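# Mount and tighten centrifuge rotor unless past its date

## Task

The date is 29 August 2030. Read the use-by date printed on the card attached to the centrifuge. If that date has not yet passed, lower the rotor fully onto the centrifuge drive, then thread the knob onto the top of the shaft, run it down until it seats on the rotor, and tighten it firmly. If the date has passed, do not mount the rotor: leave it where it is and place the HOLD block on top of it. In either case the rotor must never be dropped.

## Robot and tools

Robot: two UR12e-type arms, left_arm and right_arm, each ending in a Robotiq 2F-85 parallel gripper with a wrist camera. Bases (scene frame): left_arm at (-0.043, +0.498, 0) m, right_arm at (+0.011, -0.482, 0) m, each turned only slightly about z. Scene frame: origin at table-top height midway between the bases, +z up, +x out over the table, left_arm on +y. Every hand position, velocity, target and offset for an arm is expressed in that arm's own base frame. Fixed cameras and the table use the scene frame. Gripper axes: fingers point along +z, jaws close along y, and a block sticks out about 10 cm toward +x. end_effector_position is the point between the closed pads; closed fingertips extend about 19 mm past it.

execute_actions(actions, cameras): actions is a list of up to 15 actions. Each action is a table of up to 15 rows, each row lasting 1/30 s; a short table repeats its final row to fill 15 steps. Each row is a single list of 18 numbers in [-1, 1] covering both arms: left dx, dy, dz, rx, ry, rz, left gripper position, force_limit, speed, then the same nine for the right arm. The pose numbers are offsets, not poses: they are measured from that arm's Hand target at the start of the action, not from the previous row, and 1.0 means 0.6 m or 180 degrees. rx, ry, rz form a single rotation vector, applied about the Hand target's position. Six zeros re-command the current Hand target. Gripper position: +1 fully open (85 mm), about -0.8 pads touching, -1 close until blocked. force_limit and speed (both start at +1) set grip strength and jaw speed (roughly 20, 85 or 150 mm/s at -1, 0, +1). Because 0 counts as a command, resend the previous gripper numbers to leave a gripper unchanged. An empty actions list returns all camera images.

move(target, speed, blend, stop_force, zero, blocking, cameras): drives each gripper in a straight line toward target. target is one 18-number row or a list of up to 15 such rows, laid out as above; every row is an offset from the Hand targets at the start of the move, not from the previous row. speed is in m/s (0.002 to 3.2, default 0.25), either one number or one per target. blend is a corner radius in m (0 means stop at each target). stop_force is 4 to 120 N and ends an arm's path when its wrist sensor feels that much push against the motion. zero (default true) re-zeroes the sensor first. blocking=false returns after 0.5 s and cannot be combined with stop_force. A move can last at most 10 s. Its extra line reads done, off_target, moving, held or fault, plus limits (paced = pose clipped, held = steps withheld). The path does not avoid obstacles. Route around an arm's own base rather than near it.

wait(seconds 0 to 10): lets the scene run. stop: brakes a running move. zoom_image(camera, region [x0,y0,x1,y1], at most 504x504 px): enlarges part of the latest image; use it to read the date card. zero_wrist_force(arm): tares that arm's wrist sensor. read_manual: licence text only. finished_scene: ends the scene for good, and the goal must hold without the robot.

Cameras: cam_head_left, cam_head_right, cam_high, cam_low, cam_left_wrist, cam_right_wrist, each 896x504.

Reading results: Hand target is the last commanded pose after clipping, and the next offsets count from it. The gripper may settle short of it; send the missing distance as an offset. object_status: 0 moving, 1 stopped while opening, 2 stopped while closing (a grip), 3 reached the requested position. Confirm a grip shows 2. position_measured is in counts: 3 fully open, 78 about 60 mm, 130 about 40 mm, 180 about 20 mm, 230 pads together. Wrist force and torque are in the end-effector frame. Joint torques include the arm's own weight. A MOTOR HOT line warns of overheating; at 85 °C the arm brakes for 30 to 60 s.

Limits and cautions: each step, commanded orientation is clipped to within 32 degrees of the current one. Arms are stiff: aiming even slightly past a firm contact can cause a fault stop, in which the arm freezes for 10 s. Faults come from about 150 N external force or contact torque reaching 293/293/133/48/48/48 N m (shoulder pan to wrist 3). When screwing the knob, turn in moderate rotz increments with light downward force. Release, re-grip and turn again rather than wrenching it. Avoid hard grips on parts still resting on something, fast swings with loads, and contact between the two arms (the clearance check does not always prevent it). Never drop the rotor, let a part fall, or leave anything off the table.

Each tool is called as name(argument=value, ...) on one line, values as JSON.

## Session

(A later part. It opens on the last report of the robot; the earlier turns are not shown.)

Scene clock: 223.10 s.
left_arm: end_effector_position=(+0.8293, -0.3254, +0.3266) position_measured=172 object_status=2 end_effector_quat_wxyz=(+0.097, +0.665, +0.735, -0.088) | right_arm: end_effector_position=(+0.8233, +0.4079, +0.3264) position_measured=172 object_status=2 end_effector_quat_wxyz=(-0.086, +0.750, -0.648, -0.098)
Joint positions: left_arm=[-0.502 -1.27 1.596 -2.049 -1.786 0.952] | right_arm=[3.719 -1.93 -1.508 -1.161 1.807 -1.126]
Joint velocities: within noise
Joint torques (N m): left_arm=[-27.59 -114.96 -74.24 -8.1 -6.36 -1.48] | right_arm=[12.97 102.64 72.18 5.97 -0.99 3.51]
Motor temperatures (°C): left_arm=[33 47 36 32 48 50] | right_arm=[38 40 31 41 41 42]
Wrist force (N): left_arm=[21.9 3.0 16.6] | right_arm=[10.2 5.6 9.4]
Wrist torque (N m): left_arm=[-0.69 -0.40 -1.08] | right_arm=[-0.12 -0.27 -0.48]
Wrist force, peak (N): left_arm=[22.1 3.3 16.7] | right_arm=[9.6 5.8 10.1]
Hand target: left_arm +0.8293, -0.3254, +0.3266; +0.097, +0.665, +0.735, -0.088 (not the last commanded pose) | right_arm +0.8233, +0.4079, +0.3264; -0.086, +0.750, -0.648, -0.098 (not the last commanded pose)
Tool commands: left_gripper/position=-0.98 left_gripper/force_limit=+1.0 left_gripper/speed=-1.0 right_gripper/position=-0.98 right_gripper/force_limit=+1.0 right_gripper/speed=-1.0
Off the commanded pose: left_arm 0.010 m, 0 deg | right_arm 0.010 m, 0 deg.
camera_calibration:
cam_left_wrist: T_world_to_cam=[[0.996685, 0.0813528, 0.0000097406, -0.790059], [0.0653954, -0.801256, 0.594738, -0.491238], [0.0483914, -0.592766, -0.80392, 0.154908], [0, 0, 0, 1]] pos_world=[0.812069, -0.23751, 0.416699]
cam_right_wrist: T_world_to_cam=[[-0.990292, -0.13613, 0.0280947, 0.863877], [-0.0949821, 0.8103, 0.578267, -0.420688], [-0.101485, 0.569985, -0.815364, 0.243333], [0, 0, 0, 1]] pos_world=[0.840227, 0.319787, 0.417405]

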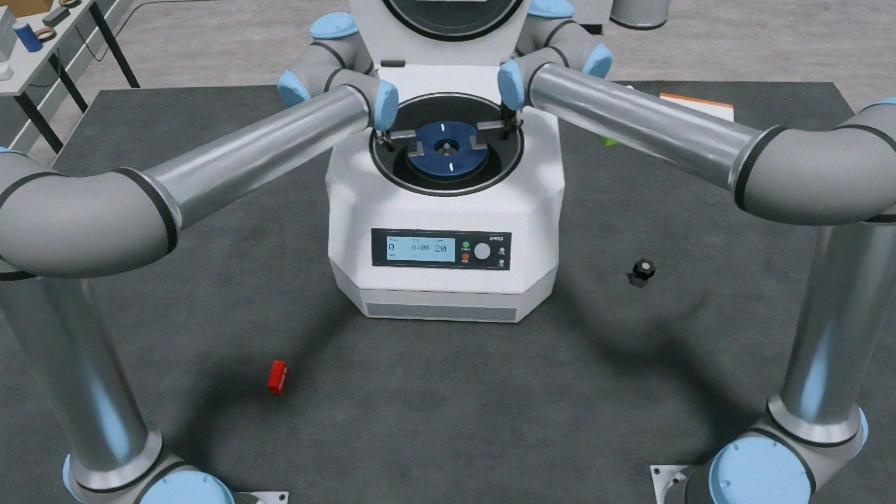

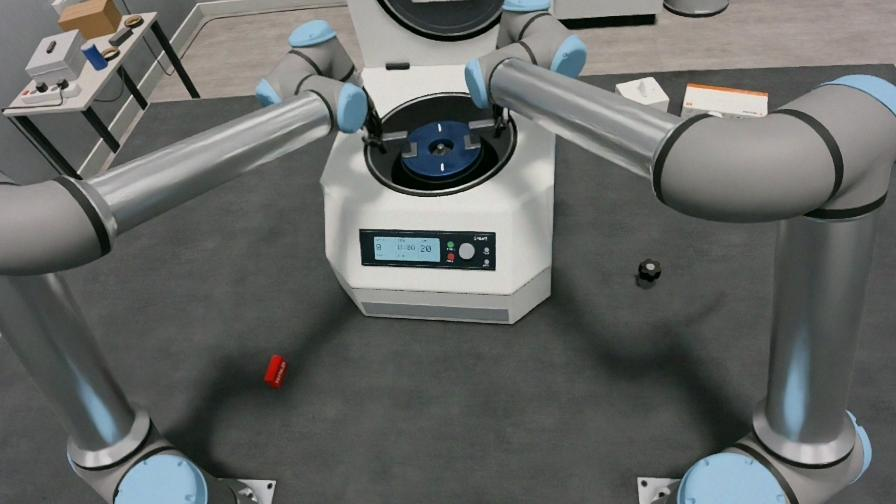

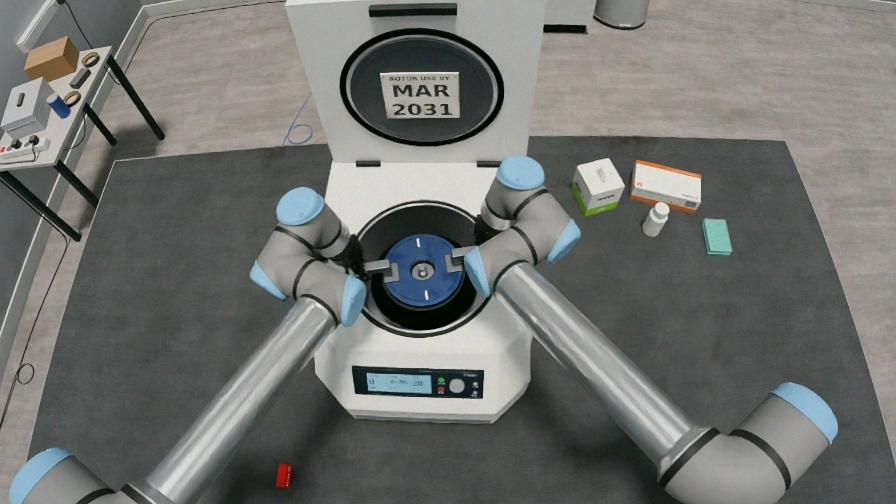

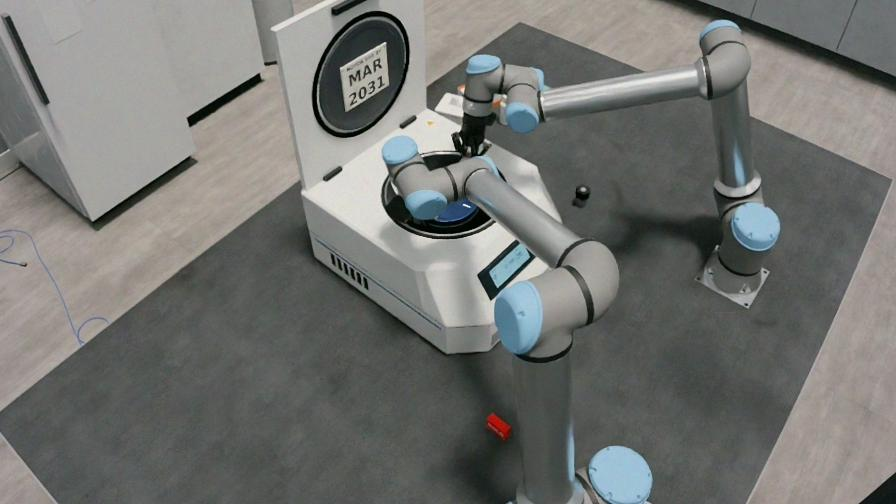

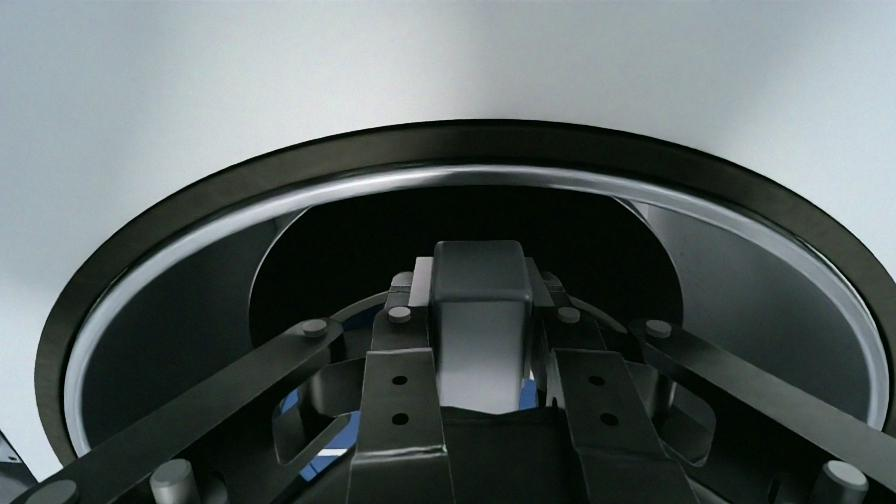

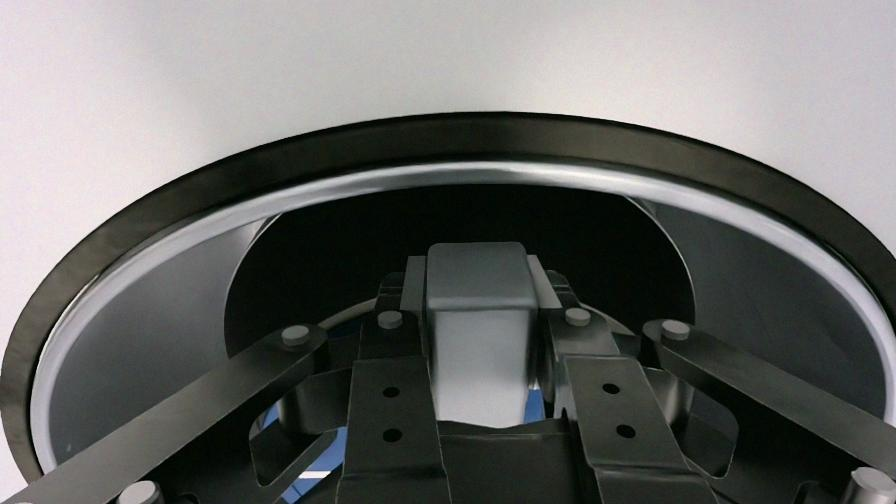

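move(target=[0.002426, 0.000283, 0, 0, 0, -0.003333, -0.98, 1, -1, -0.002414, -0.000379, 0, 0, 0, -0.003333, -0.98, 1, -1], speed=0.02, cameras=[])

Scene clock: 234.77 s.
left_arm: end_effector_position=(+0.8307, -0.3252, +0.3266) position_measured=172 object_status=2 end_effector_quat_wxyz=(+0.097, +0.669, +0.732, -0.088) | right_arm: end_effector_position=(+0.8219, +0.4077, +0.3264) position_measured=172 object_status=2 end_effector_quat_wxyz=(-0.086, +0.747, -0.652, -0.098)
Joint positions: left_arm=[-0.5 -1.267 1.591 -2.045 -1.788 0.964] | right_arm=[3.72 -1.927 -1.513 -1.156 1.806 -1.114]
Joint torques (N m): left_arm=[6.31 -82.27 -74.08 -6.06 -9.29 3.13] | right_arm=[17.29 107.08 58.57 12.14 -1.41 4.13]
Wrist force (N): left_arm=[21.0 3.9 19.6] | right_arm=[11.0 5.2 8.4]
Wrist torque (N m): left_arm=[-0.64 -0.31 -1.18] | right_arm=[-0.19 -0.25 -0.46]
Wrist force, peak (N): left_arm=[18.8 5.5 26.5] | right_arm=[13.2 4.8 9.7]
Hand target: left_arm +0.8307, -0.3252, +0.3266; +0.097, +0.669, +0.732, -0.088 | right_arm +0.8219, +0.4077, +0.3264; -0.086, +0.747, -0.652, -0.098
Off the commanded pose: left_arm 0.000 m, 0 deg | right_arm 0.000 m, 0 deg.
move: done
No camera images: "cameras" was empty.

move(target=[-0.000029, 0.000248, -0.0005, 0, 0, 0, -0.98, 1, -1, 0.000039, -0.000247, -0.00025, 0, 0, 0, -0.98, 1, -1], speed=0.01, cameras=[])

Scene clock: 237.10 s.
left_arm: end_effector_position=(+0.8308, -0.3251, +0.3263) position_measured=172 object_status=2 end_effector_quat_wxyz=(+0.097, +0.669, +0.732, -0.088) | right_arm: end_effector_position=(+0.8219, +0.4076, +0.3263) position_measured=172 object_status=2 end_effector_quat_wxyz=(-0.086, +0.747, -0.652, -0.098)
Joint positions: left_arm=[-0.5 -1.267 1.592 -2.045 -1.788 0.964] | right_arm=[3.72 -1.927 -1.513 -1.156 1.806 -1.114]
Joint torques (N m): left_arm=[4.77 -80.81 -49.9 -10.96 -8.16 2.56] | right_arm=[-3.06 101.39 54.37 11.29 -0.93 -3.03]
Wrist force (N): left_arm=[18.9 1.3 9.5] | right_arm=[2.7 6.9 6.2]
Wrist torque (N m): left_arm=[-0.59 -0.34 -1.17] | right_arm=[-0.26 -0.18 -0.44]
Wrist force, peak (N): left_arm=[21.5 3.8 19.3] | right_arm=[11.1 5.4 8.2]
Hand target: left_arm +0.8307, -0.3251, +0.3263; +0.097, +0.669, +0.732, -0.088 | right_arm +0.8219, +0.4075, +0.3262; -0.086, +0.747, -0.652, -0.098
Off the commanded pose: left_arm 0.000 m, 0 deg | right_arm 0.000 m, 0 deg.
move: done
No camera images: "cameras" was empty.

move(target=[-0.000049, 0.000414, -0.00033, 0, 0, 0, -0.98, 1, -1, 0, 0, -0.00015, 0, 0, 0, -0.98, 1, -1], speed=0.01, cameras=[])

Scene clock: 238.20 s.
left_arm: end_effector_position=(+0.8307, -0.3248, +0.3260) position_measured=172 object_status=2 end_effector_quat_wxyz=(+0.097, +0.669, +0.732, -0.088) | right_arm: end_effector_position=(+0.8219, +0.4075, +0.3262) position_measured=172 object_status=2 end_effector_quat_wxyz=(-0.086, +0.747, -0.652, -0.098)
Joint positions: left_arm=[-0.5 -1.267 1.592 -2.046 -1.788 0.965] | right_arm=[3.72 -1.927 -1.513 -1.156 1.806 -1.114]
Joint torques (N m): left_arm=[8.98 -92.82 -43.34 -9.43 -6.6 2.56] | right_arm=[-5.01 84.3 51.58 11.4 1.18 -3.56]
Wrist force (N): left_arm=[14.1 -1.3 0.3] | right_arm=[-1.8 10.5 3.3]
Wrist torque (N m): left_arm=[-0.70 -0.31 -1.20] | right_arm=[-0.07 -0.09 -0.43]
Wrist force, peak (N): left_arm=[18.7 1.6 8.4] | right_arm=[-2.1 10.5 3.8]
Hand target: left_arm +0.8307, -0.3248, +0.3261; +0.097, +0.669, +0.732, -0.088 | right_arm +0.8219, +0.4075, +0.3261; -0.086, +0.747, -0.652, -0.098
Off the commanded pose: left_arm 0.000 m, 0 deg | right_arm 0.000 m, 0 deg.
move: done
No camera images: "cameras" was empty.

move(target=[-0.000317, 0.00051, 0, 0, 0, 0, -0.98, 1, -1, -0.000338, 0.000497, 0, 0, 0, 0, -0.98, 1, -1], speed=0.01, cameras=[])

Scene clock: 239.80 s.
left_arm: end_effector_position=(+0.8305, -0.3246, +0.3260) position_measured=172 object_status=2 end_effector_quat_wxyz=(+0.097, +0.669, +0.732, -0.088) | right_arm: end_effector_position=(+0.8217, +0.4078, +0.3261) position_measured=172 object_status=2 end_effector_quat_wxyz=(-0.086, +0.747, -0.652, -0.098)
Joint positions: left_arm=[-0.5 -1.267 1.593 -2.046 -1.788 0.965] | right_arm=[3.72 -1.927 -1.513 -1.156 1.806 -1.114]
Joint torques (N m): left_arm=[22.97 -113.24 -42.26 -5.8 -4.08 2.64] | right_arm=[12.71 97.47 48.69 10.06 -0.25 4.2]
Wrist force (N): left_arm=[-2.8 8.3 14.9] | right_arm=[4.5 3.5 -1.2]
Wrist torque (N m): left_arm=[-0.69 -0.18 -1.33] | right_arm=[-0.28 -0.11 -0.60]
Wrist force, peak (N): left_arm=[-2.8 8.3 14.9] | right_arm=[-1.8 11.2 3.8]
Hand target: left_arm +0.8305, -0.3245, +0.3261; +0.097, +0.669, +0.732, -0.088 | right_arm +0.8217, +0.4078, +0.3261; -0.086, +0.747, -0.652, -0.098
Off the commanded pose: left_arm 0.000 m, 0 deg | right_arm 0.000 m, 0 deg.
move: done
No camera images: "cameras" was empty.

move(target=[0.00005, -0.0002, 0, 0, 0, 0, -0.98, 1, -1, 0.00005, -0.0002, 0, 0, 0, 0, -0.98, 1, -1], speed=0.01, cameras=[])

Scene clock: 241.30 s.
left_arm: end_effector_position=(+0.8305, -0.3245, +0.3261) position_measured=172 object_status=2 end_effector_quat_wxyz=(+0.097, +0.669, +0.732, -0.088) | right_arm: end_effector_position=(+0.8217, +0.4077, +0.3261) position_measured=172 object_status=2 end_effector_quat_wxyz=(-0.086, +0.747, -0.652, -0.098)
Joint positions: left_arm=[-0.5 -1.267 1.593 -2.046 -1.788 0.965] | right_arm=[3.72 -1.927 -1.513 -1.156 1.806 -1.114]
Joint torques (N m): left_arm=[0.49 -90.55 -61.09 -0.48 -3.08 -1.56] | right_arm=[-2.17 97.37 49.03 7.44 -1.97 -2.5]
Wrist force (N): left_arm=[-4.7 8.5 16.9] | right_arm=[4.1 1.2 0.3]
Wrist torque (N m): left_arm=[-0.73 -0.15 -1.23] | right_arm=[-0.31 -0.13 -0.52]
Wrist force, peak (N): left_arm=[-4.7 8.9 16.9] | right_arm=[4.7 3.0 -1.2]
Hand target: left_arm +0.8305, -0.3246, +0.3261; +0.097, +0.669, +0.732, -0.088 | right_arm +0.8217, +0.4077, +0.3261; -0.086, +0.747, -0.652, -0.098
Off the commanded pose: left_arm 0.000 m, 0 deg | right_arm 0.000 m, 0 deg.
move: done
No camera images: "cameras" was empty.

move(target=[[0, 0, 0, 0, 0, 0, 0.15, 1, -0.5, 0, 0, 0, 0, 0, 0, 0.2, 1, -0.5], [0, 0, 0, -0.1273, -0.01145, 0, 0.15, 1, -0.5, 0.00715, -0.0557, 0.2093, 0, 0, 0, 0.2, 1, -0.5]], speed=0.15, cameras=["all"])

Scene clock: 248.63 s.
left_arm: end_effector_position=(+0.8305, -0.3246, +0.3261) position_measured=110 object_status=3 end_effector_quat_wxyz=(+0.241, +0.638, +0.698, -0.220) | right_arm: end_effector_position=(+0.8260, +0.3743, +0.4517) position_measured=104 object_status=3 end_effector_quat_wxyz=(-0.086, +0.747, -0.652, -0.098)
Joint positions: left_arm=[-0.394 -1.262 1.726 -2.385 -2.147 0.981] | right_arm=[3.685 -1.873 -1.36 -1.371 1.81 -1.149]
Joint torques (N m): left_arm=[19.73 -59.21 -36.12 -7.69 -4.67 -2.49] | right_arm=[-11.33 95.78 62.47 1.87 3.74 -4.49]
Wrist force (N): left_arm=[2.5 -1.5 -0.8] | right_arm=[-1.5 -0.4 -0.1]
Wrist torque (N m): left_arm=[-0.18 -0.14 -0.23] | right_arm=[-0.23 0.02 0.52]
Wrist force, peak (N): left_arm=[-2.7 7.6 20.7] | right_arm=[-1.2 -1.0 4.3]
Hand target: left_arm +0.8305, -0.3246, +0.3261; +0.241, +0.638, +0.698, -0.220 | right_arm +0.8260, +0.3743, +0.4517; -0.086, +0.747, -0.652, -0.098
Off the commanded pose: left_arm 0.000 m, 0 deg | right_arm 0.000 m, 0 deg.
move: done
camera_calibration:
cam_left_wrist: T_world_to_cam=[[0.99735, 0.0723952, 0.00726752, -0.7971], [0.0305132, -0.506847, 0.861496, -0.45293], [0.0660517, -0.858991, -0.507712, -0.0427716], [0, 0, 0, 1]] pos_world=[0.811633, -0.2086, 0.374275]
cam_right_wrist: T_world_to_cam=[[-0.991656, -0.125804, 0.0281276, 0.85569], [-0.0865179, 0.811264, 0.578243, -0.472873], [-0.0955645, 0.570985, -0.815379, 0.359634], [0, 0, 0, 1]] pos_world=[0.842007, 0.285929, 0.542605]

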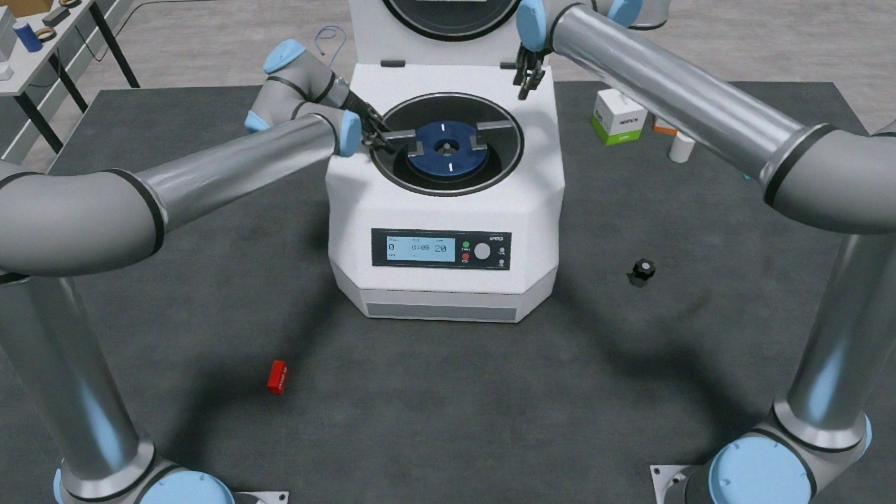

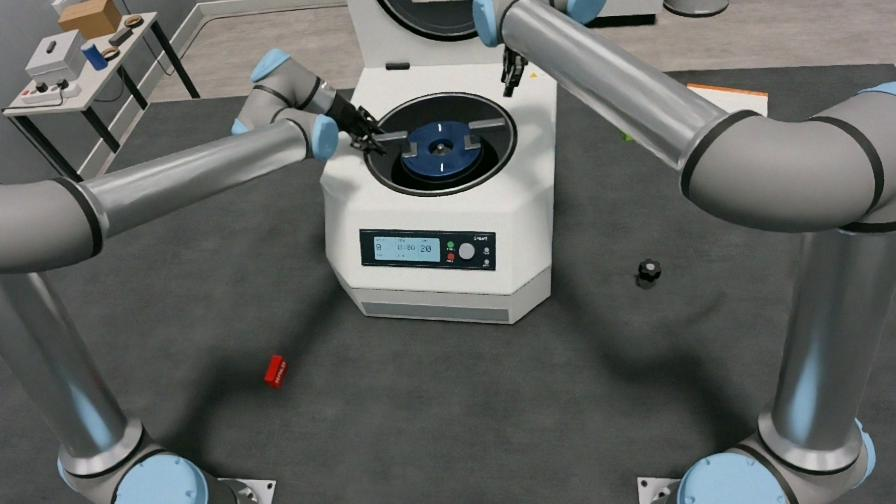

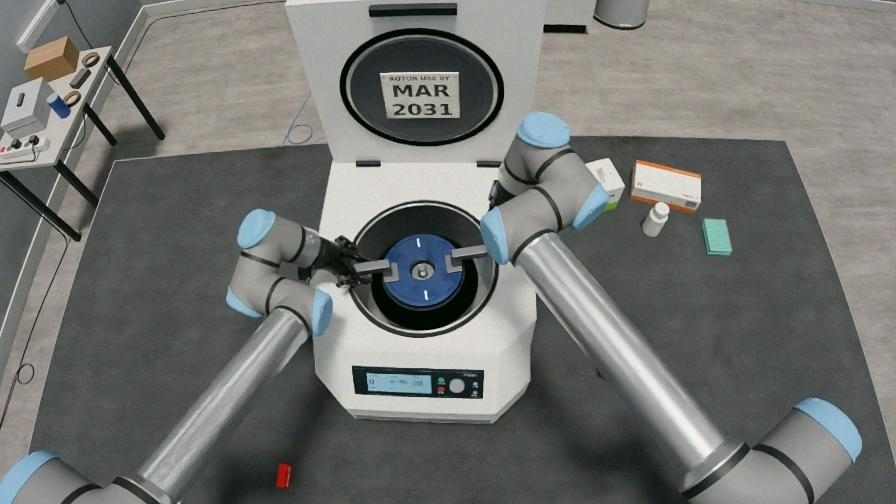

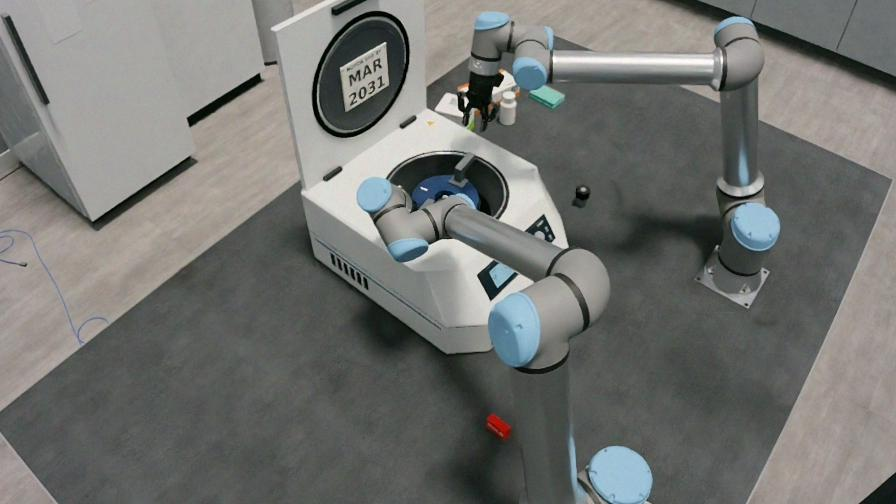

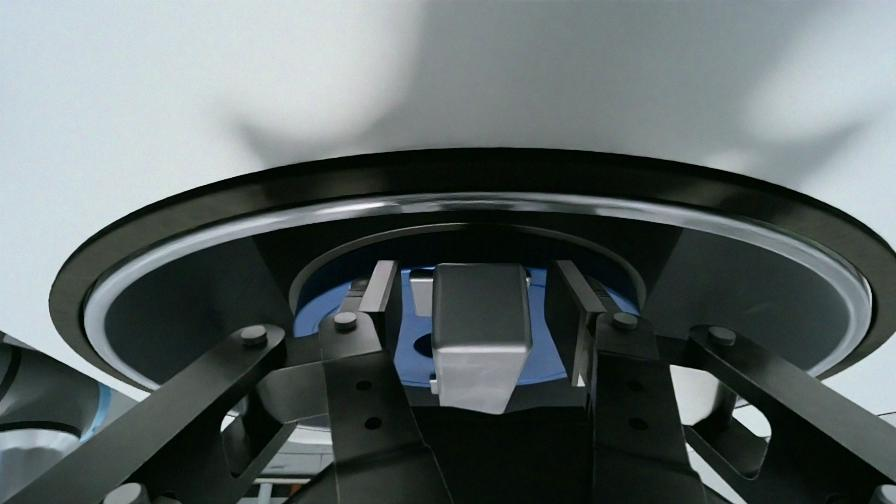

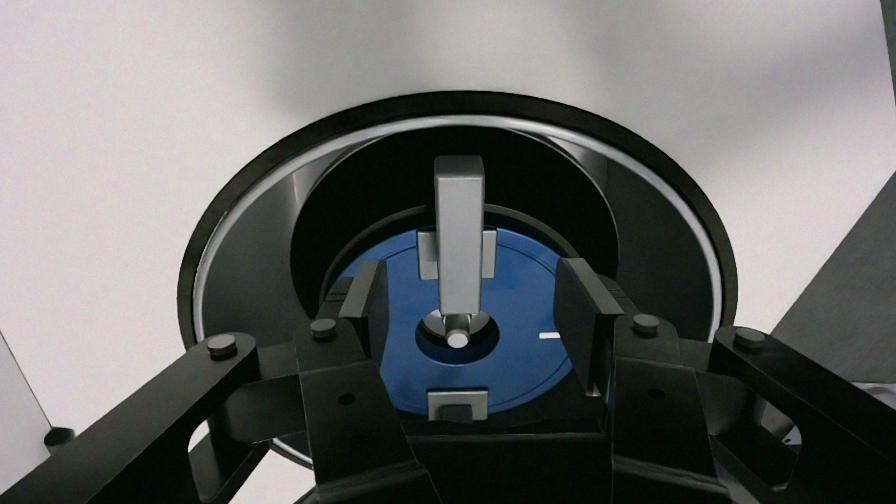

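move(target=[[0, 0, 0, 0, 0, 0, -1, -0.6, -1, -0.14333, -0.2905, 0.0305, -0.05804, -0.07122, 0.48035, 0.6, 1, -0.5], [0, 0, 0, 0, 0, 0, -1, -0.6, -1, -0.34333, -0.52383, -0.1695, 0.00952, -0.12603, 0.95864, 0.6, 1, -0.5], [0, 0, 0, 0, 0, 0, -1, -0.6, -1, -0.39333, -0.57383, -0.45283, -0.06982, 0.06416, -0.55093, 0.6, 1, -0.5]], speed=0.6, blend=0.05, cameras=["cam_right_wrist", "cam_left_wrist", "cam_high", "cam_low"])

Scene clock: 260.13 s.
left_arm: end_effector_position=(+0.8305, -0.3246, +0.3261) position_measured=170 object_status=2 end_effector_quat_wxyz=(+0.241, +0.638, +0.698, -0.220) | right_arm: end_effector_position=(+0.5900, +0.0300, +0.1800) position_measured=53 object_status=3 end_effector_quat_wxyz=(+0.000, +0.018, +1.000, +0.000)
Joint positions: left_arm=[-0.394 -1.262 1.726 -2.385 -2.148 0.981] | right_arm=[3.491 -1.534 -2.221 -0.958 1.571 -5.897]
Joint torques (N m): left_arm=[-10.18 -59.45 -42.11 -1.07 -1.26 1.01] | right_arm=[-11.91 30.68 38.42 8.28 2.89 -4.48]
Wrist force (N): left_arm=[2.1 1.2 -4.6] | right_arm=[-1.0 -1.2 0.5]
Wrist torque (N m): left_arm=[-0.60 -0.18 -0.51] | right_arm=[-0.41 -0.04 0.42]
Wrist force, peak (N): left_arm=[2.0 1.4 -4.9] | right_arm=[-2.3 -1.0 0.6]
Hand target: left_arm +0.8305, -0.3246, +0.3261; +0.241, +0.638, +0.698, -0.220 | right_arm +0.5900, +0.0300, +0.1800; +0.000, +0.018, +1.000, +0.000
Off the commanded pose: left_arm 0.000 m, 0 deg | right_arm 0.000 m, 0 deg.
move: done; blend cut to 0 m at target 1
camera_calibration:
cam_left_wrist: T_world_to_cam=[[0.997343, 0.0724783, 0.00730908, -0.797093], [0.0305104, -0.506726, 0.861567, -0.452844], [0.0661486, -0.859055, -0.507591, -0.0429603], [0, 0, 0, 1]] pos_world=[0.811634, -0.208601, 0.374175]
cam_right_wrist: T_world_to_cam=[[0.0522296, 0.998278, 0.0266977, -0.0633481], [0.935902, -0.0582571, 0.34741, -0.592638], [0.348367, 0.00684136, -0.937333, 0.0891944], [0, 0, 0, 1]] pos_world=[0.526887, 0.0281034, 0.291184]
Images, in order (width x height): cam_high 896x504, cam_low 896x504, cam_left_wrist 896x504, cam_right_wrist 896x504.

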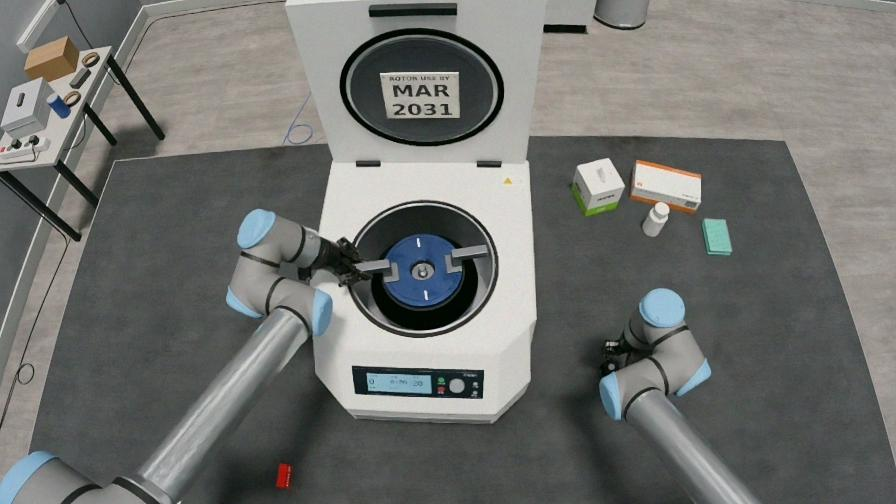

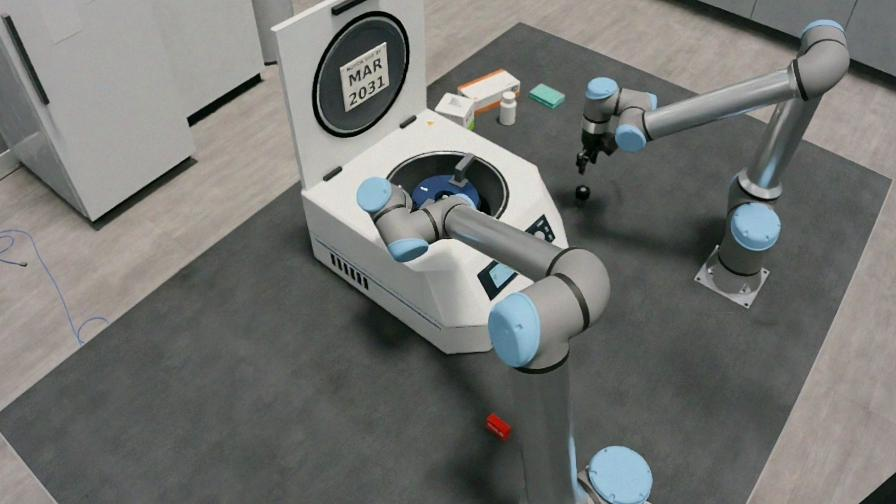

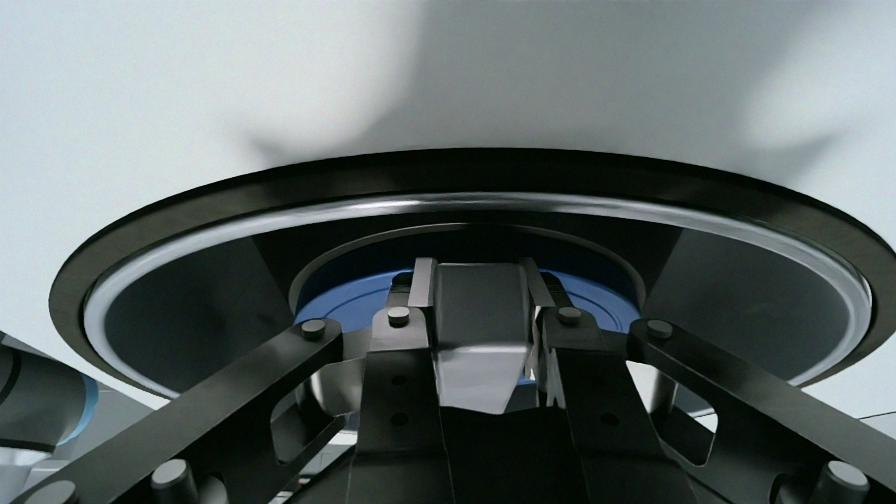

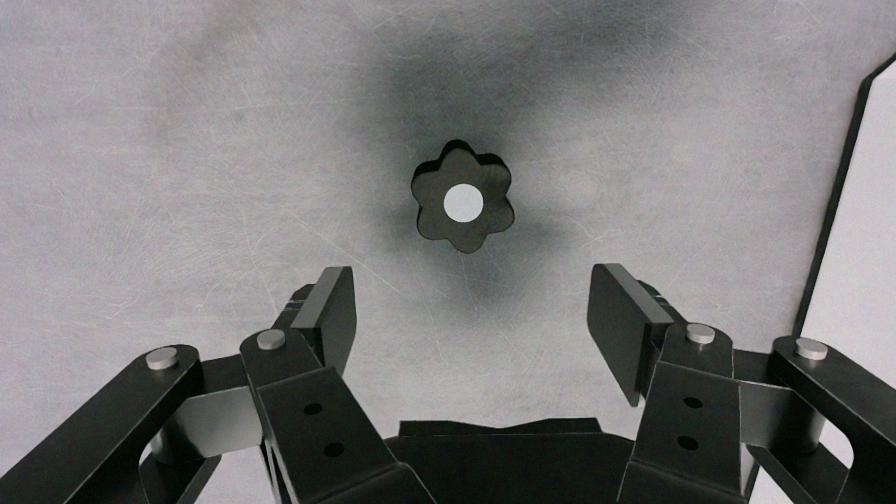

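execute_actions(actions=[], cameras=["cam_head_right", "cam_right_wrist", "cam_low"])

Scene clock: 265.27 s.
left_arm: end_effector_position=(+0.8305, -0.3246, +0.3261) position_measured=170 object_status=2 end_effector_quat_wxyz=(+0.241, +0.638, +0.698, -0.220) | right_arm: end_effector_position=(+0.5900, +0.0300, +0.1800) position_measured=53 object_status=3 end_effector_quat_wxyz=(+0.000, +0.018, +1.000, +0.000)
Joint positions: left_arm=[-0.394 -1.262 1.726 -2.385 -2.148 0.981] | right_arm=[3.491 -1.534 -2.221 -0.958 1.571 -5.897]
Joint velocities: within noise
Joint torques (N m): left_arm=[-9.23 -60.62 -46.75 -0.78 -1.19 1.14] | right_arm=[-11.8 31.15 38.53 8.82 3.07 -4.49]
Motor temperatures (°C): left_arm=[33 47 36 32 47 50] | right_arm=[37 40 31 41 41 42]
Wrist force (N): left_arm=[1.6 1.4 -4.5] | right_arm=[-1.1 -1.3 0.2]
Wrist torque (N m): left_arm=[-0.56 -0.12 -0.51] | right_arm=[-0.41 -0.03 0.42]
Wrist force, peak (N): left_arm=[1.7 1.8 -4.9] | right_arm=[-1.6 -1.2 0.2]
Hand target: left_arm +0.8305, -0.3246, +0.3261; +0.241, +0.638, +0.698, -0.220 | right_arm +0.5900, +0.0300, +0.1800; +0.000, +0.018, +1.000, +0.000
Tool commands: left_gripper/position=-1.0 left_gripper/force_limit=-0.6 left_gripper/speed=-1.0 right_gripper/position=+0.6 right_gripper/force_limit=+1.0 right_gripper/speed=-0.5
Off the commanded pose: left_arm 0.000 m, 0 deg | right_arm 0.000 m, 0 deg.
camera_calibration:
cam_right_wrist: T_world_to_cam=[[0.0521009, 0.998283, 0.0267556, -0.0632945], [0.93591, -0.0581566, 0.347406, -0.592608], [0.348366, 0.00694064, -0.937333, 0.0890988], [0, 0, 0, 1]] pos_world=[0.526886, 0.0281033, 0.291085]
Images, in order (width x height): cam_head_right 896x504, cam_low 896x504, cam_right_wrist 896x504.

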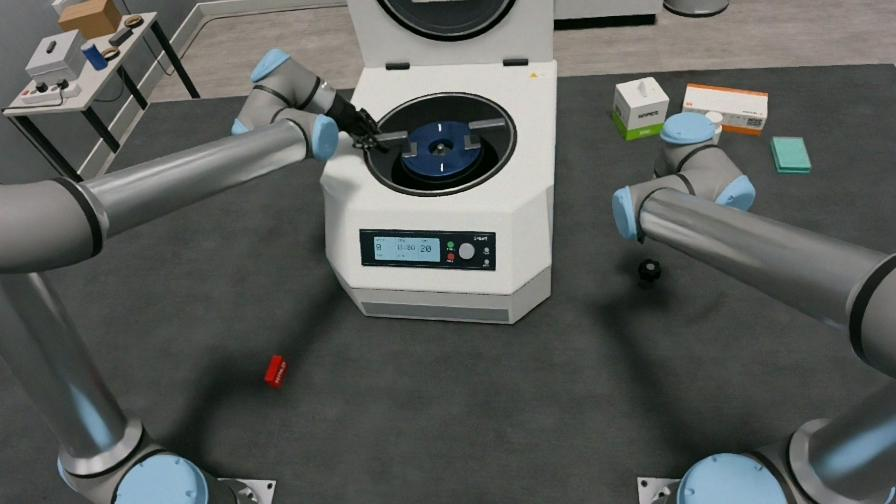

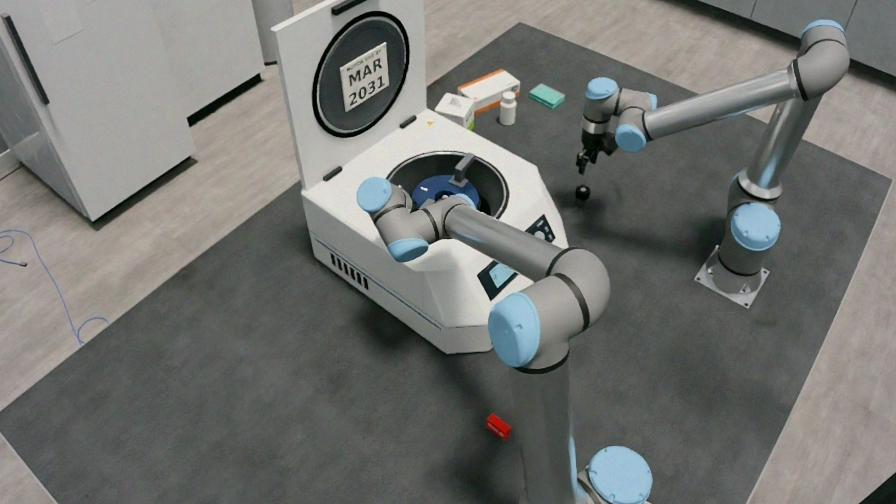

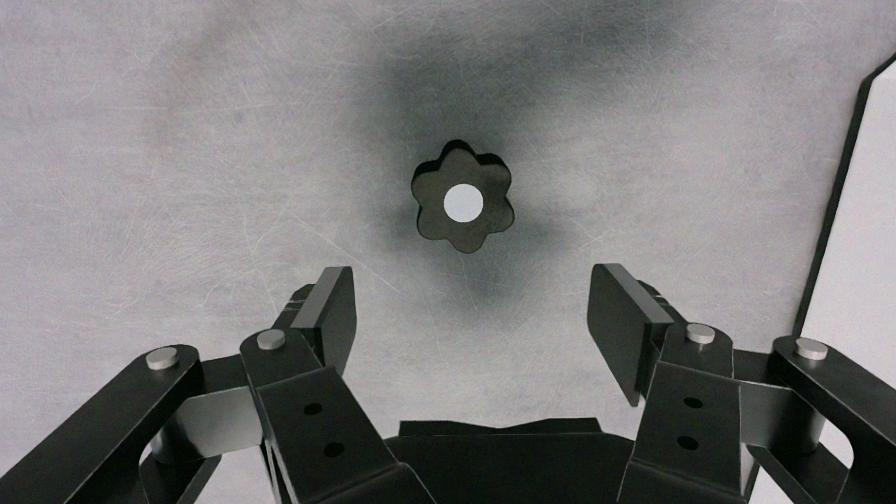

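zoom_image(camera="cam_low", region=[550, 150, 630, 215])

zoom_image(camera="cam_right_wrist", region=[390, 120, 540, 270])

zoom_image(camera="cam_head_right", region=[620, 240, 680, 300])

Scaled by 6.300 from the camera's 896x504 image, which has a finer 1280x720 frame.

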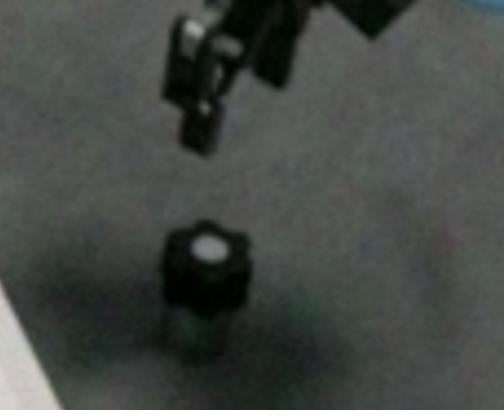

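Scaled by 3.360 from the camera's 896x504 image, which has a finer 1280x720 frame.

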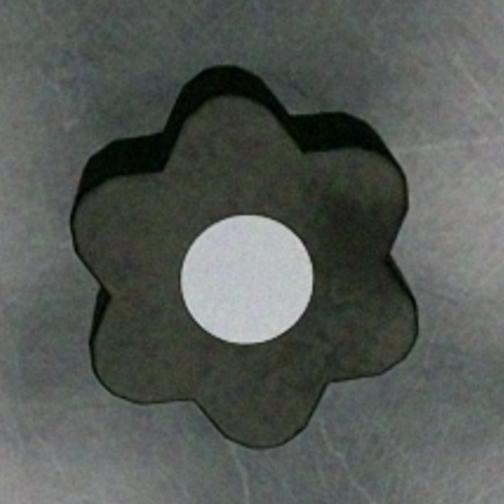

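Scaled by 8.400 from the camera's 896x504 image, which has a finer 1280x720 frame.

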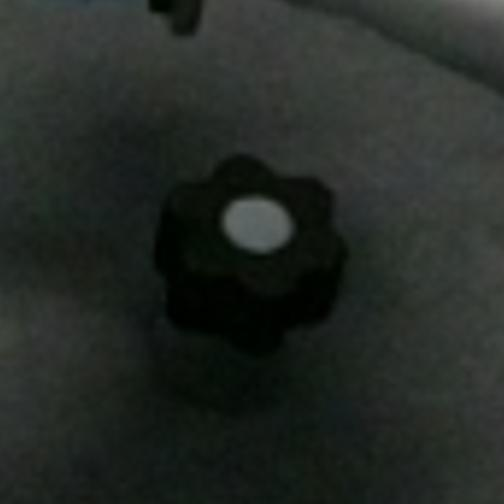

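move(target=[0,0,0,0,0,0,-1,-0.6,-1, 0.0075,0.0055,-0.158333,0,0,0.029444,0.6,1,-0.5], speed=0.2, cameras=["cam_right_wrist"])

Scene clock: 270.30 s.
left_arm: end_effector_position=(+0.8305, -0.3246, +0.3261) position_measured=170 object_status=2 end_effector_quat_wxyz=(+0.241, +0.638, +0.698, -0.220) | right_arm: end_effector_position=(+0.5945, +0.0333, +0.0851) position_measured=53 object_status=3 end_effector_quat_wxyz=(+0.000, -0.028, +1.000, +0.000)
Joint positions: left_arm=[-0.394 -1.262 1.726 -2.385 -2.148 0.981] | right_arm=[3.494 -1.674 -2.296 -0.743 1.571 -5.987]
Joint torques (N m): left_arm=[-9.88 -60.75 -51.44 -0.81 -0.99 1.14] | right_arm=[-8.33 35.82 31.17 8.5 2.43 -4.93]
Wrist force (N): left_arm=[1.6 1.5 -4.6] | right_arm=[-1.8 -0.6 0.0]
Wrist torque (N m): left_arm=[-0.53 -0.12 -0.51] | right_arm=[-0.31 0.07 0.41]
Wrist force, peak (N): left_arm=[2.0 1.6 -4.9] | right_arm=[-1.3 -1.4 -2.2]
Hand target: left_arm +0.8305, -0.3246, +0.3261; +0.241, +0.638, +0.698, -0.220 | right_arm +0.5945, +0.0333, +0.0850; +0.000, -0.028, +1.000, +0.000
Off the commanded pose: left_arm 0.000 m, 0 deg | right_arm 0.000 m, 0 deg.
move: done
camera_calibration:
cam_right_wrist: T_world_to_cam=[[-0.0403405, 0.998831, 0.0266303, -0.00934009], [0.93726, 0.0285901, 0.347456, -0.56733], [0.346289, 0.0389761, -0.937318, -0.00126658], [0, 0, 0, 1]] pos_world=[0.531798, 0.0255986, 0.196184]
Images, in order (width x height): cam_right_wrist 896x504.

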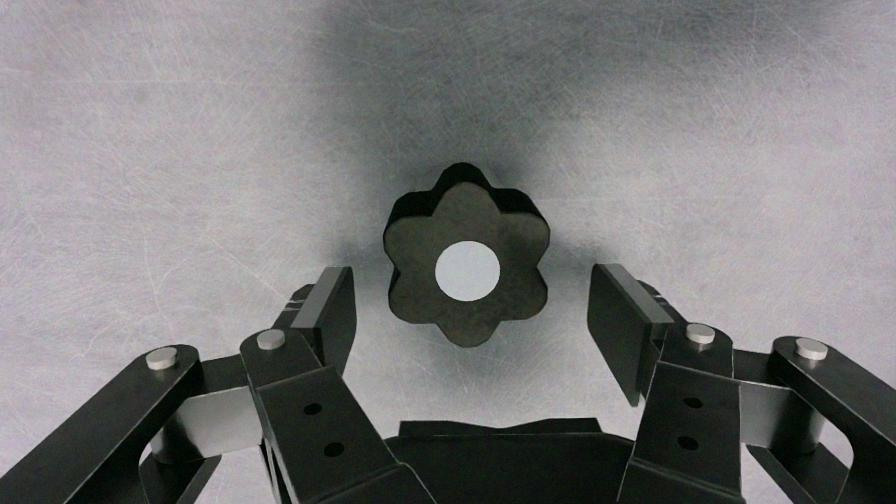

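move(target=[[0,0,0,0,0,0,-1,-0.6,-1, 0.0045,0.001,0,0,0,-0.5,0.6,1,-0.5],[0,0,0,0,0,0,-1,-0.6,-1, 0.0045,0.001,-0.065,0,0,-0.5,0.6,1,-0.5],[0,0,0,0,0,0,-1,-0.6,-1, 0.0045,0.001,-0.065,0,0,-0.5,-1,-0.8,-1]], speed=[0.7,0.12,0.12], cameras=["cam_right_wrist"])

Scene clock: 277.13 s.
left_arm: end_effector_position=(+0.8305, -0.3246, +0.3261) position_measured=170 object_status=2 end_effector_quat_wxyz=(+0.241, +0.638, +0.698, -0.220) | right_arm: end_effector_position=(+0.5975, +0.0340, +0.0824) position_measured=53 object_status=3 end_effector_quat_wxyz=(+0.000, +0.687, +0.727, +0.000)
Joint positions: left_arm=[-0.394 -1.262 1.726 -2.385 -2.148 0.981] | right_arm=[3.494 -1.683 -2.292 -0.738 1.571 -4.417]
Joint torques (N m): left_arm=[-9.67 -59.87 -51.58 -0.95 -0.94 1.16] | right_arm=[-0.02 46.18 38.07 5.85 -0.65 -0.27]
Wrist force (N): left_arm=[2.0 1.4 -4.9] | right_arm=[-1.4 0.1 -3.5]
Wrist torque (N m): left_arm=[-0.57 -0.18 -0.51] | right_arm=[-0.25 0.01 0.16]
Wrist force, peak (N): left_arm=[2.0 1.7 -4.9] | right_arm=[-6.0 -39.9 -138.6]
Hand target: left_arm +0.8305, -0.3246, +0.3261; +0.241, +0.638, +0.698, -0.220 | right_arm +0.5975, +0.0340, +0.0824; +0.000, +0.687, +0.727, +0.000 (not the last commanded pose)
Tool commands: left_gripper/position=-1.0 left_gripper/force_limit=-0.6 left_gripper/speed=-1.0 right_gripper/position=+0.6 right_gripper/force_limit=+1.0 right_gripper/speed=-0.498039
Off the commanded pose: left_arm 0.000 m, 0 deg | right_arm 0.036 m, 0 deg.
FORCE FAULT: contact force on the right arm reached its limit, and that arm stopped. The contact can be on any part of that arm, not only on its tool. That arm's remaining commands of this call were not run. That arm is still stopped at the end of this call. That arm stays stopped for about 10 more seconds. Until then a move that you send moves the other arm only, and its call returns only when the move has ended. Once the stop has ended, the next robot result says so. If the stop ends while you think or write, that arm runs what you send next, counted from a new Hand target: where the arm stands when the stop ends. While its stop runs, that arm takes no new command, but its gripper still runs the gripper command that each later call begins with. Until it ends, the stop uses up actions while you think or wait. An arm that is not stopped still takes commands.
move: fault (right_arm); path passed 1 of 3 targets; target 3's new numbers were not sent
camera_calibration:
cam_right_wrist: T_world_to_cam=[[0.998852, 0.0404953, 0.0256003, -0.598087], [0.029081, -0.937141, 0.347737, 0.00618888], [0.0380728, -0.346593, -0.937243, 0.192394], [0, 0, 0, 1]] pos_world=[0.589896, 0.096702, 0.193479]
Images, in order (width x height): cam_right_wrist 896x504.

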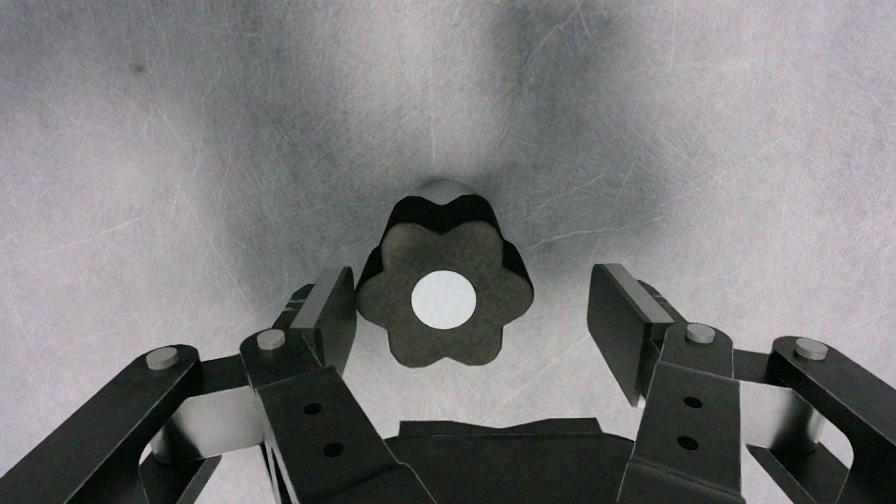

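zoom_image(camera="cam_right_wrist", region=[330, 160, 560, 380])

Scaled by 2.191 from the camera's 896x504 image, which has a finer 1280x720 frame.

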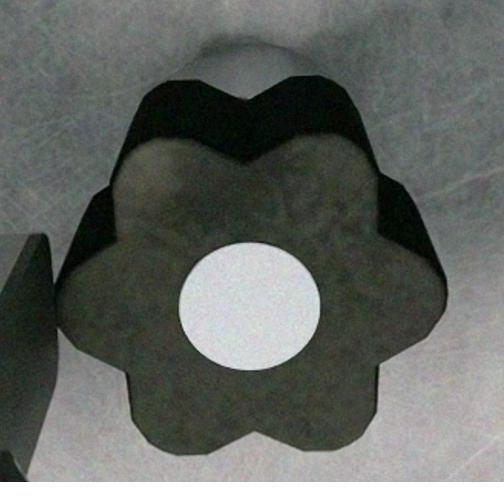

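wait(seconds=5)

Scene clock: 287.20 s.
left_arm: end_effector_position=(+0.8305, -0.3246, +0.3261) position_measured=170 object_status=2 end_effector_quat_wxyz=(+0.241, +0.638, +0.698, -0.220) | right_arm: end_effector_position=(+0.5975, +0.0340, +0.0824) position_measured=53 object_status=3 end_effector_quat_wxyz=(+0.000, +0.687, +0.727, +0.000)
Joint positions: left_arm=[-0.394 -1.262 1.726 -2.385 -2.148 0.981] | right_arm=[3.494 -1.683 -2.292 -0.738 1.571 -4.417]
Joint torques (N m): left_arm=[-7.84 -62.31 -51.9 -1.07 -0.81 1.26] | right_arm=[-0.98 46.55 39.13 6.03 -0.59 -0.4]
Wrist force (N): left_arm=[2.0 1.4 -4.6] | right_arm=[-0.2 -0.6 -4.5]
Wrist torque (N m): left_arm=[-0.55 -0.18 -0.51] | right_arm=[-0.35 -0.20 0.16]
Wrist force, peak (N): left_arm=[2.1 1.6 -5.1] | right_arm=[-0.4 -1.0 -5.7]
Hand target: left_arm +0.8305, -0.3246, +0.3261; +0.241, +0.638, +0.698, -0.220 | right_arm +0.5975, +0.0340, +0.0824; +0.000, +0.687, +0.727, +0.000 (not the last commanded pose)
Tool commands: left_gripper/position=-1.0 left_gripper/force_limit=-0.6 left_gripper/speed=-1.0 right_gripper/position=+0.6 right_gripper/force_limit=+1.0 right_gripper/speed=-0.498039
Off the commanded pose: left_arm 0.000 m, 0 deg | right_arm 0.036 m, 0 deg.
FORCE FAULT, CONTINUED: the right arm's stop, for the force fault that an earlier result reported, is over. The rest of the stop counts as 20 of the actions that you can send in this scene. During its stop the right arm's controller moved it back a little. That arm's target is now where it stood when the stop ended, not its last command. That arm accepts commands again.
wait: 5.00 s; at rest from the start

move(target=[[0,0,0,0,0,0,-1,-0.6,-1, 0,0,0.043,0,0,0,0.6,1,-0.5],[0,0,0,0,0,0,-1,-0.6,-1, -0.015,-0.0025,0.043,0,0,0,1.0,1,-0.5]], speed=[0.08,0.1], blend=[0.005,0], cameras=["cam_right_wrist"])

Scene clock: 289.63 s.
left_arm: end_effector_position=(+0.8305, -0.3246, +0.3261) position_measured=170 object_status=2 end_effector_quat_wxyz=(+0.241, +0.638, +0.698, -0.220) | right_arm: end_effector_position=(+0.5885, +0.0325, +0.1082) position_measured=3 object_status=0 end_effector_quat_wxyz=(+0.000, +0.687, +0.727, +0.000)
Joint positions: left_arm=[-0.394 -1.262 1.726 -2.385 -2.148 0.981] | right_arm=[3.497 -1.629 -2.289 -0.796 1.571 -4.414]
Joint torques (N m): left_arm=[-9.01 -62.08 -51.11 -1.13 -1.17 1.14] | right_arm=[12.57 58.33 33.88 1.04 0.33 3.17]
Wrist force (N): left_arm=[1.8 1.4 -4.8] | right_arm=[0.2 -2.2 -1.8]
Wrist torque (N m): left_arm=[-0.55 -0.15 -0.51] | right_arm=[-0.59 -0.25 0.17]
Wrist force, peak (N): left_arm=[2.1 1.6 -5.1] | right_arm=[-0.4 -0.7 -5.4]
Hand target: left_arm +0.8305, -0.3246, +0.3261; +0.241, +0.638, +0.698, -0.220 | right_arm +0.5885, +0.0325, +0.1082; +0.000, +0.687, +0.727, +0.000
Off the commanded pose: left_arm 0.000 m, 0 deg | right_arm 0.000 m, 0 deg.
move: done; blend cut to 0.0046 m at target 1
camera_calibration:
cam_right_wrist: T_world_to_cam=[[0.998852, 0.0404953, 0.0256003, -0.589697], [0.029081, -0.937141, 0.347737, -0.00392671], [0.0380728, -0.346593, -0.937243, 0.216398], [0, 0, 0, 1]] pos_world=[0.580896, 0.095202, 0.219279]
Images, in order (width x height): cam_right_wrist 896x504.

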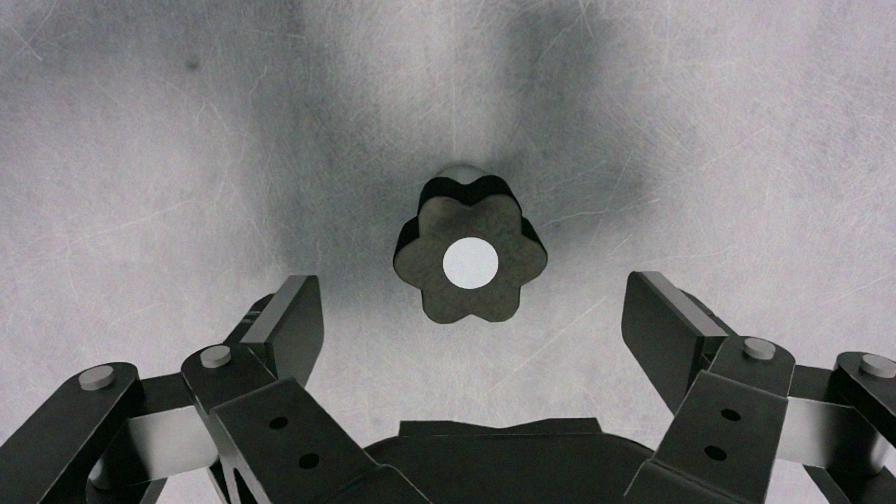

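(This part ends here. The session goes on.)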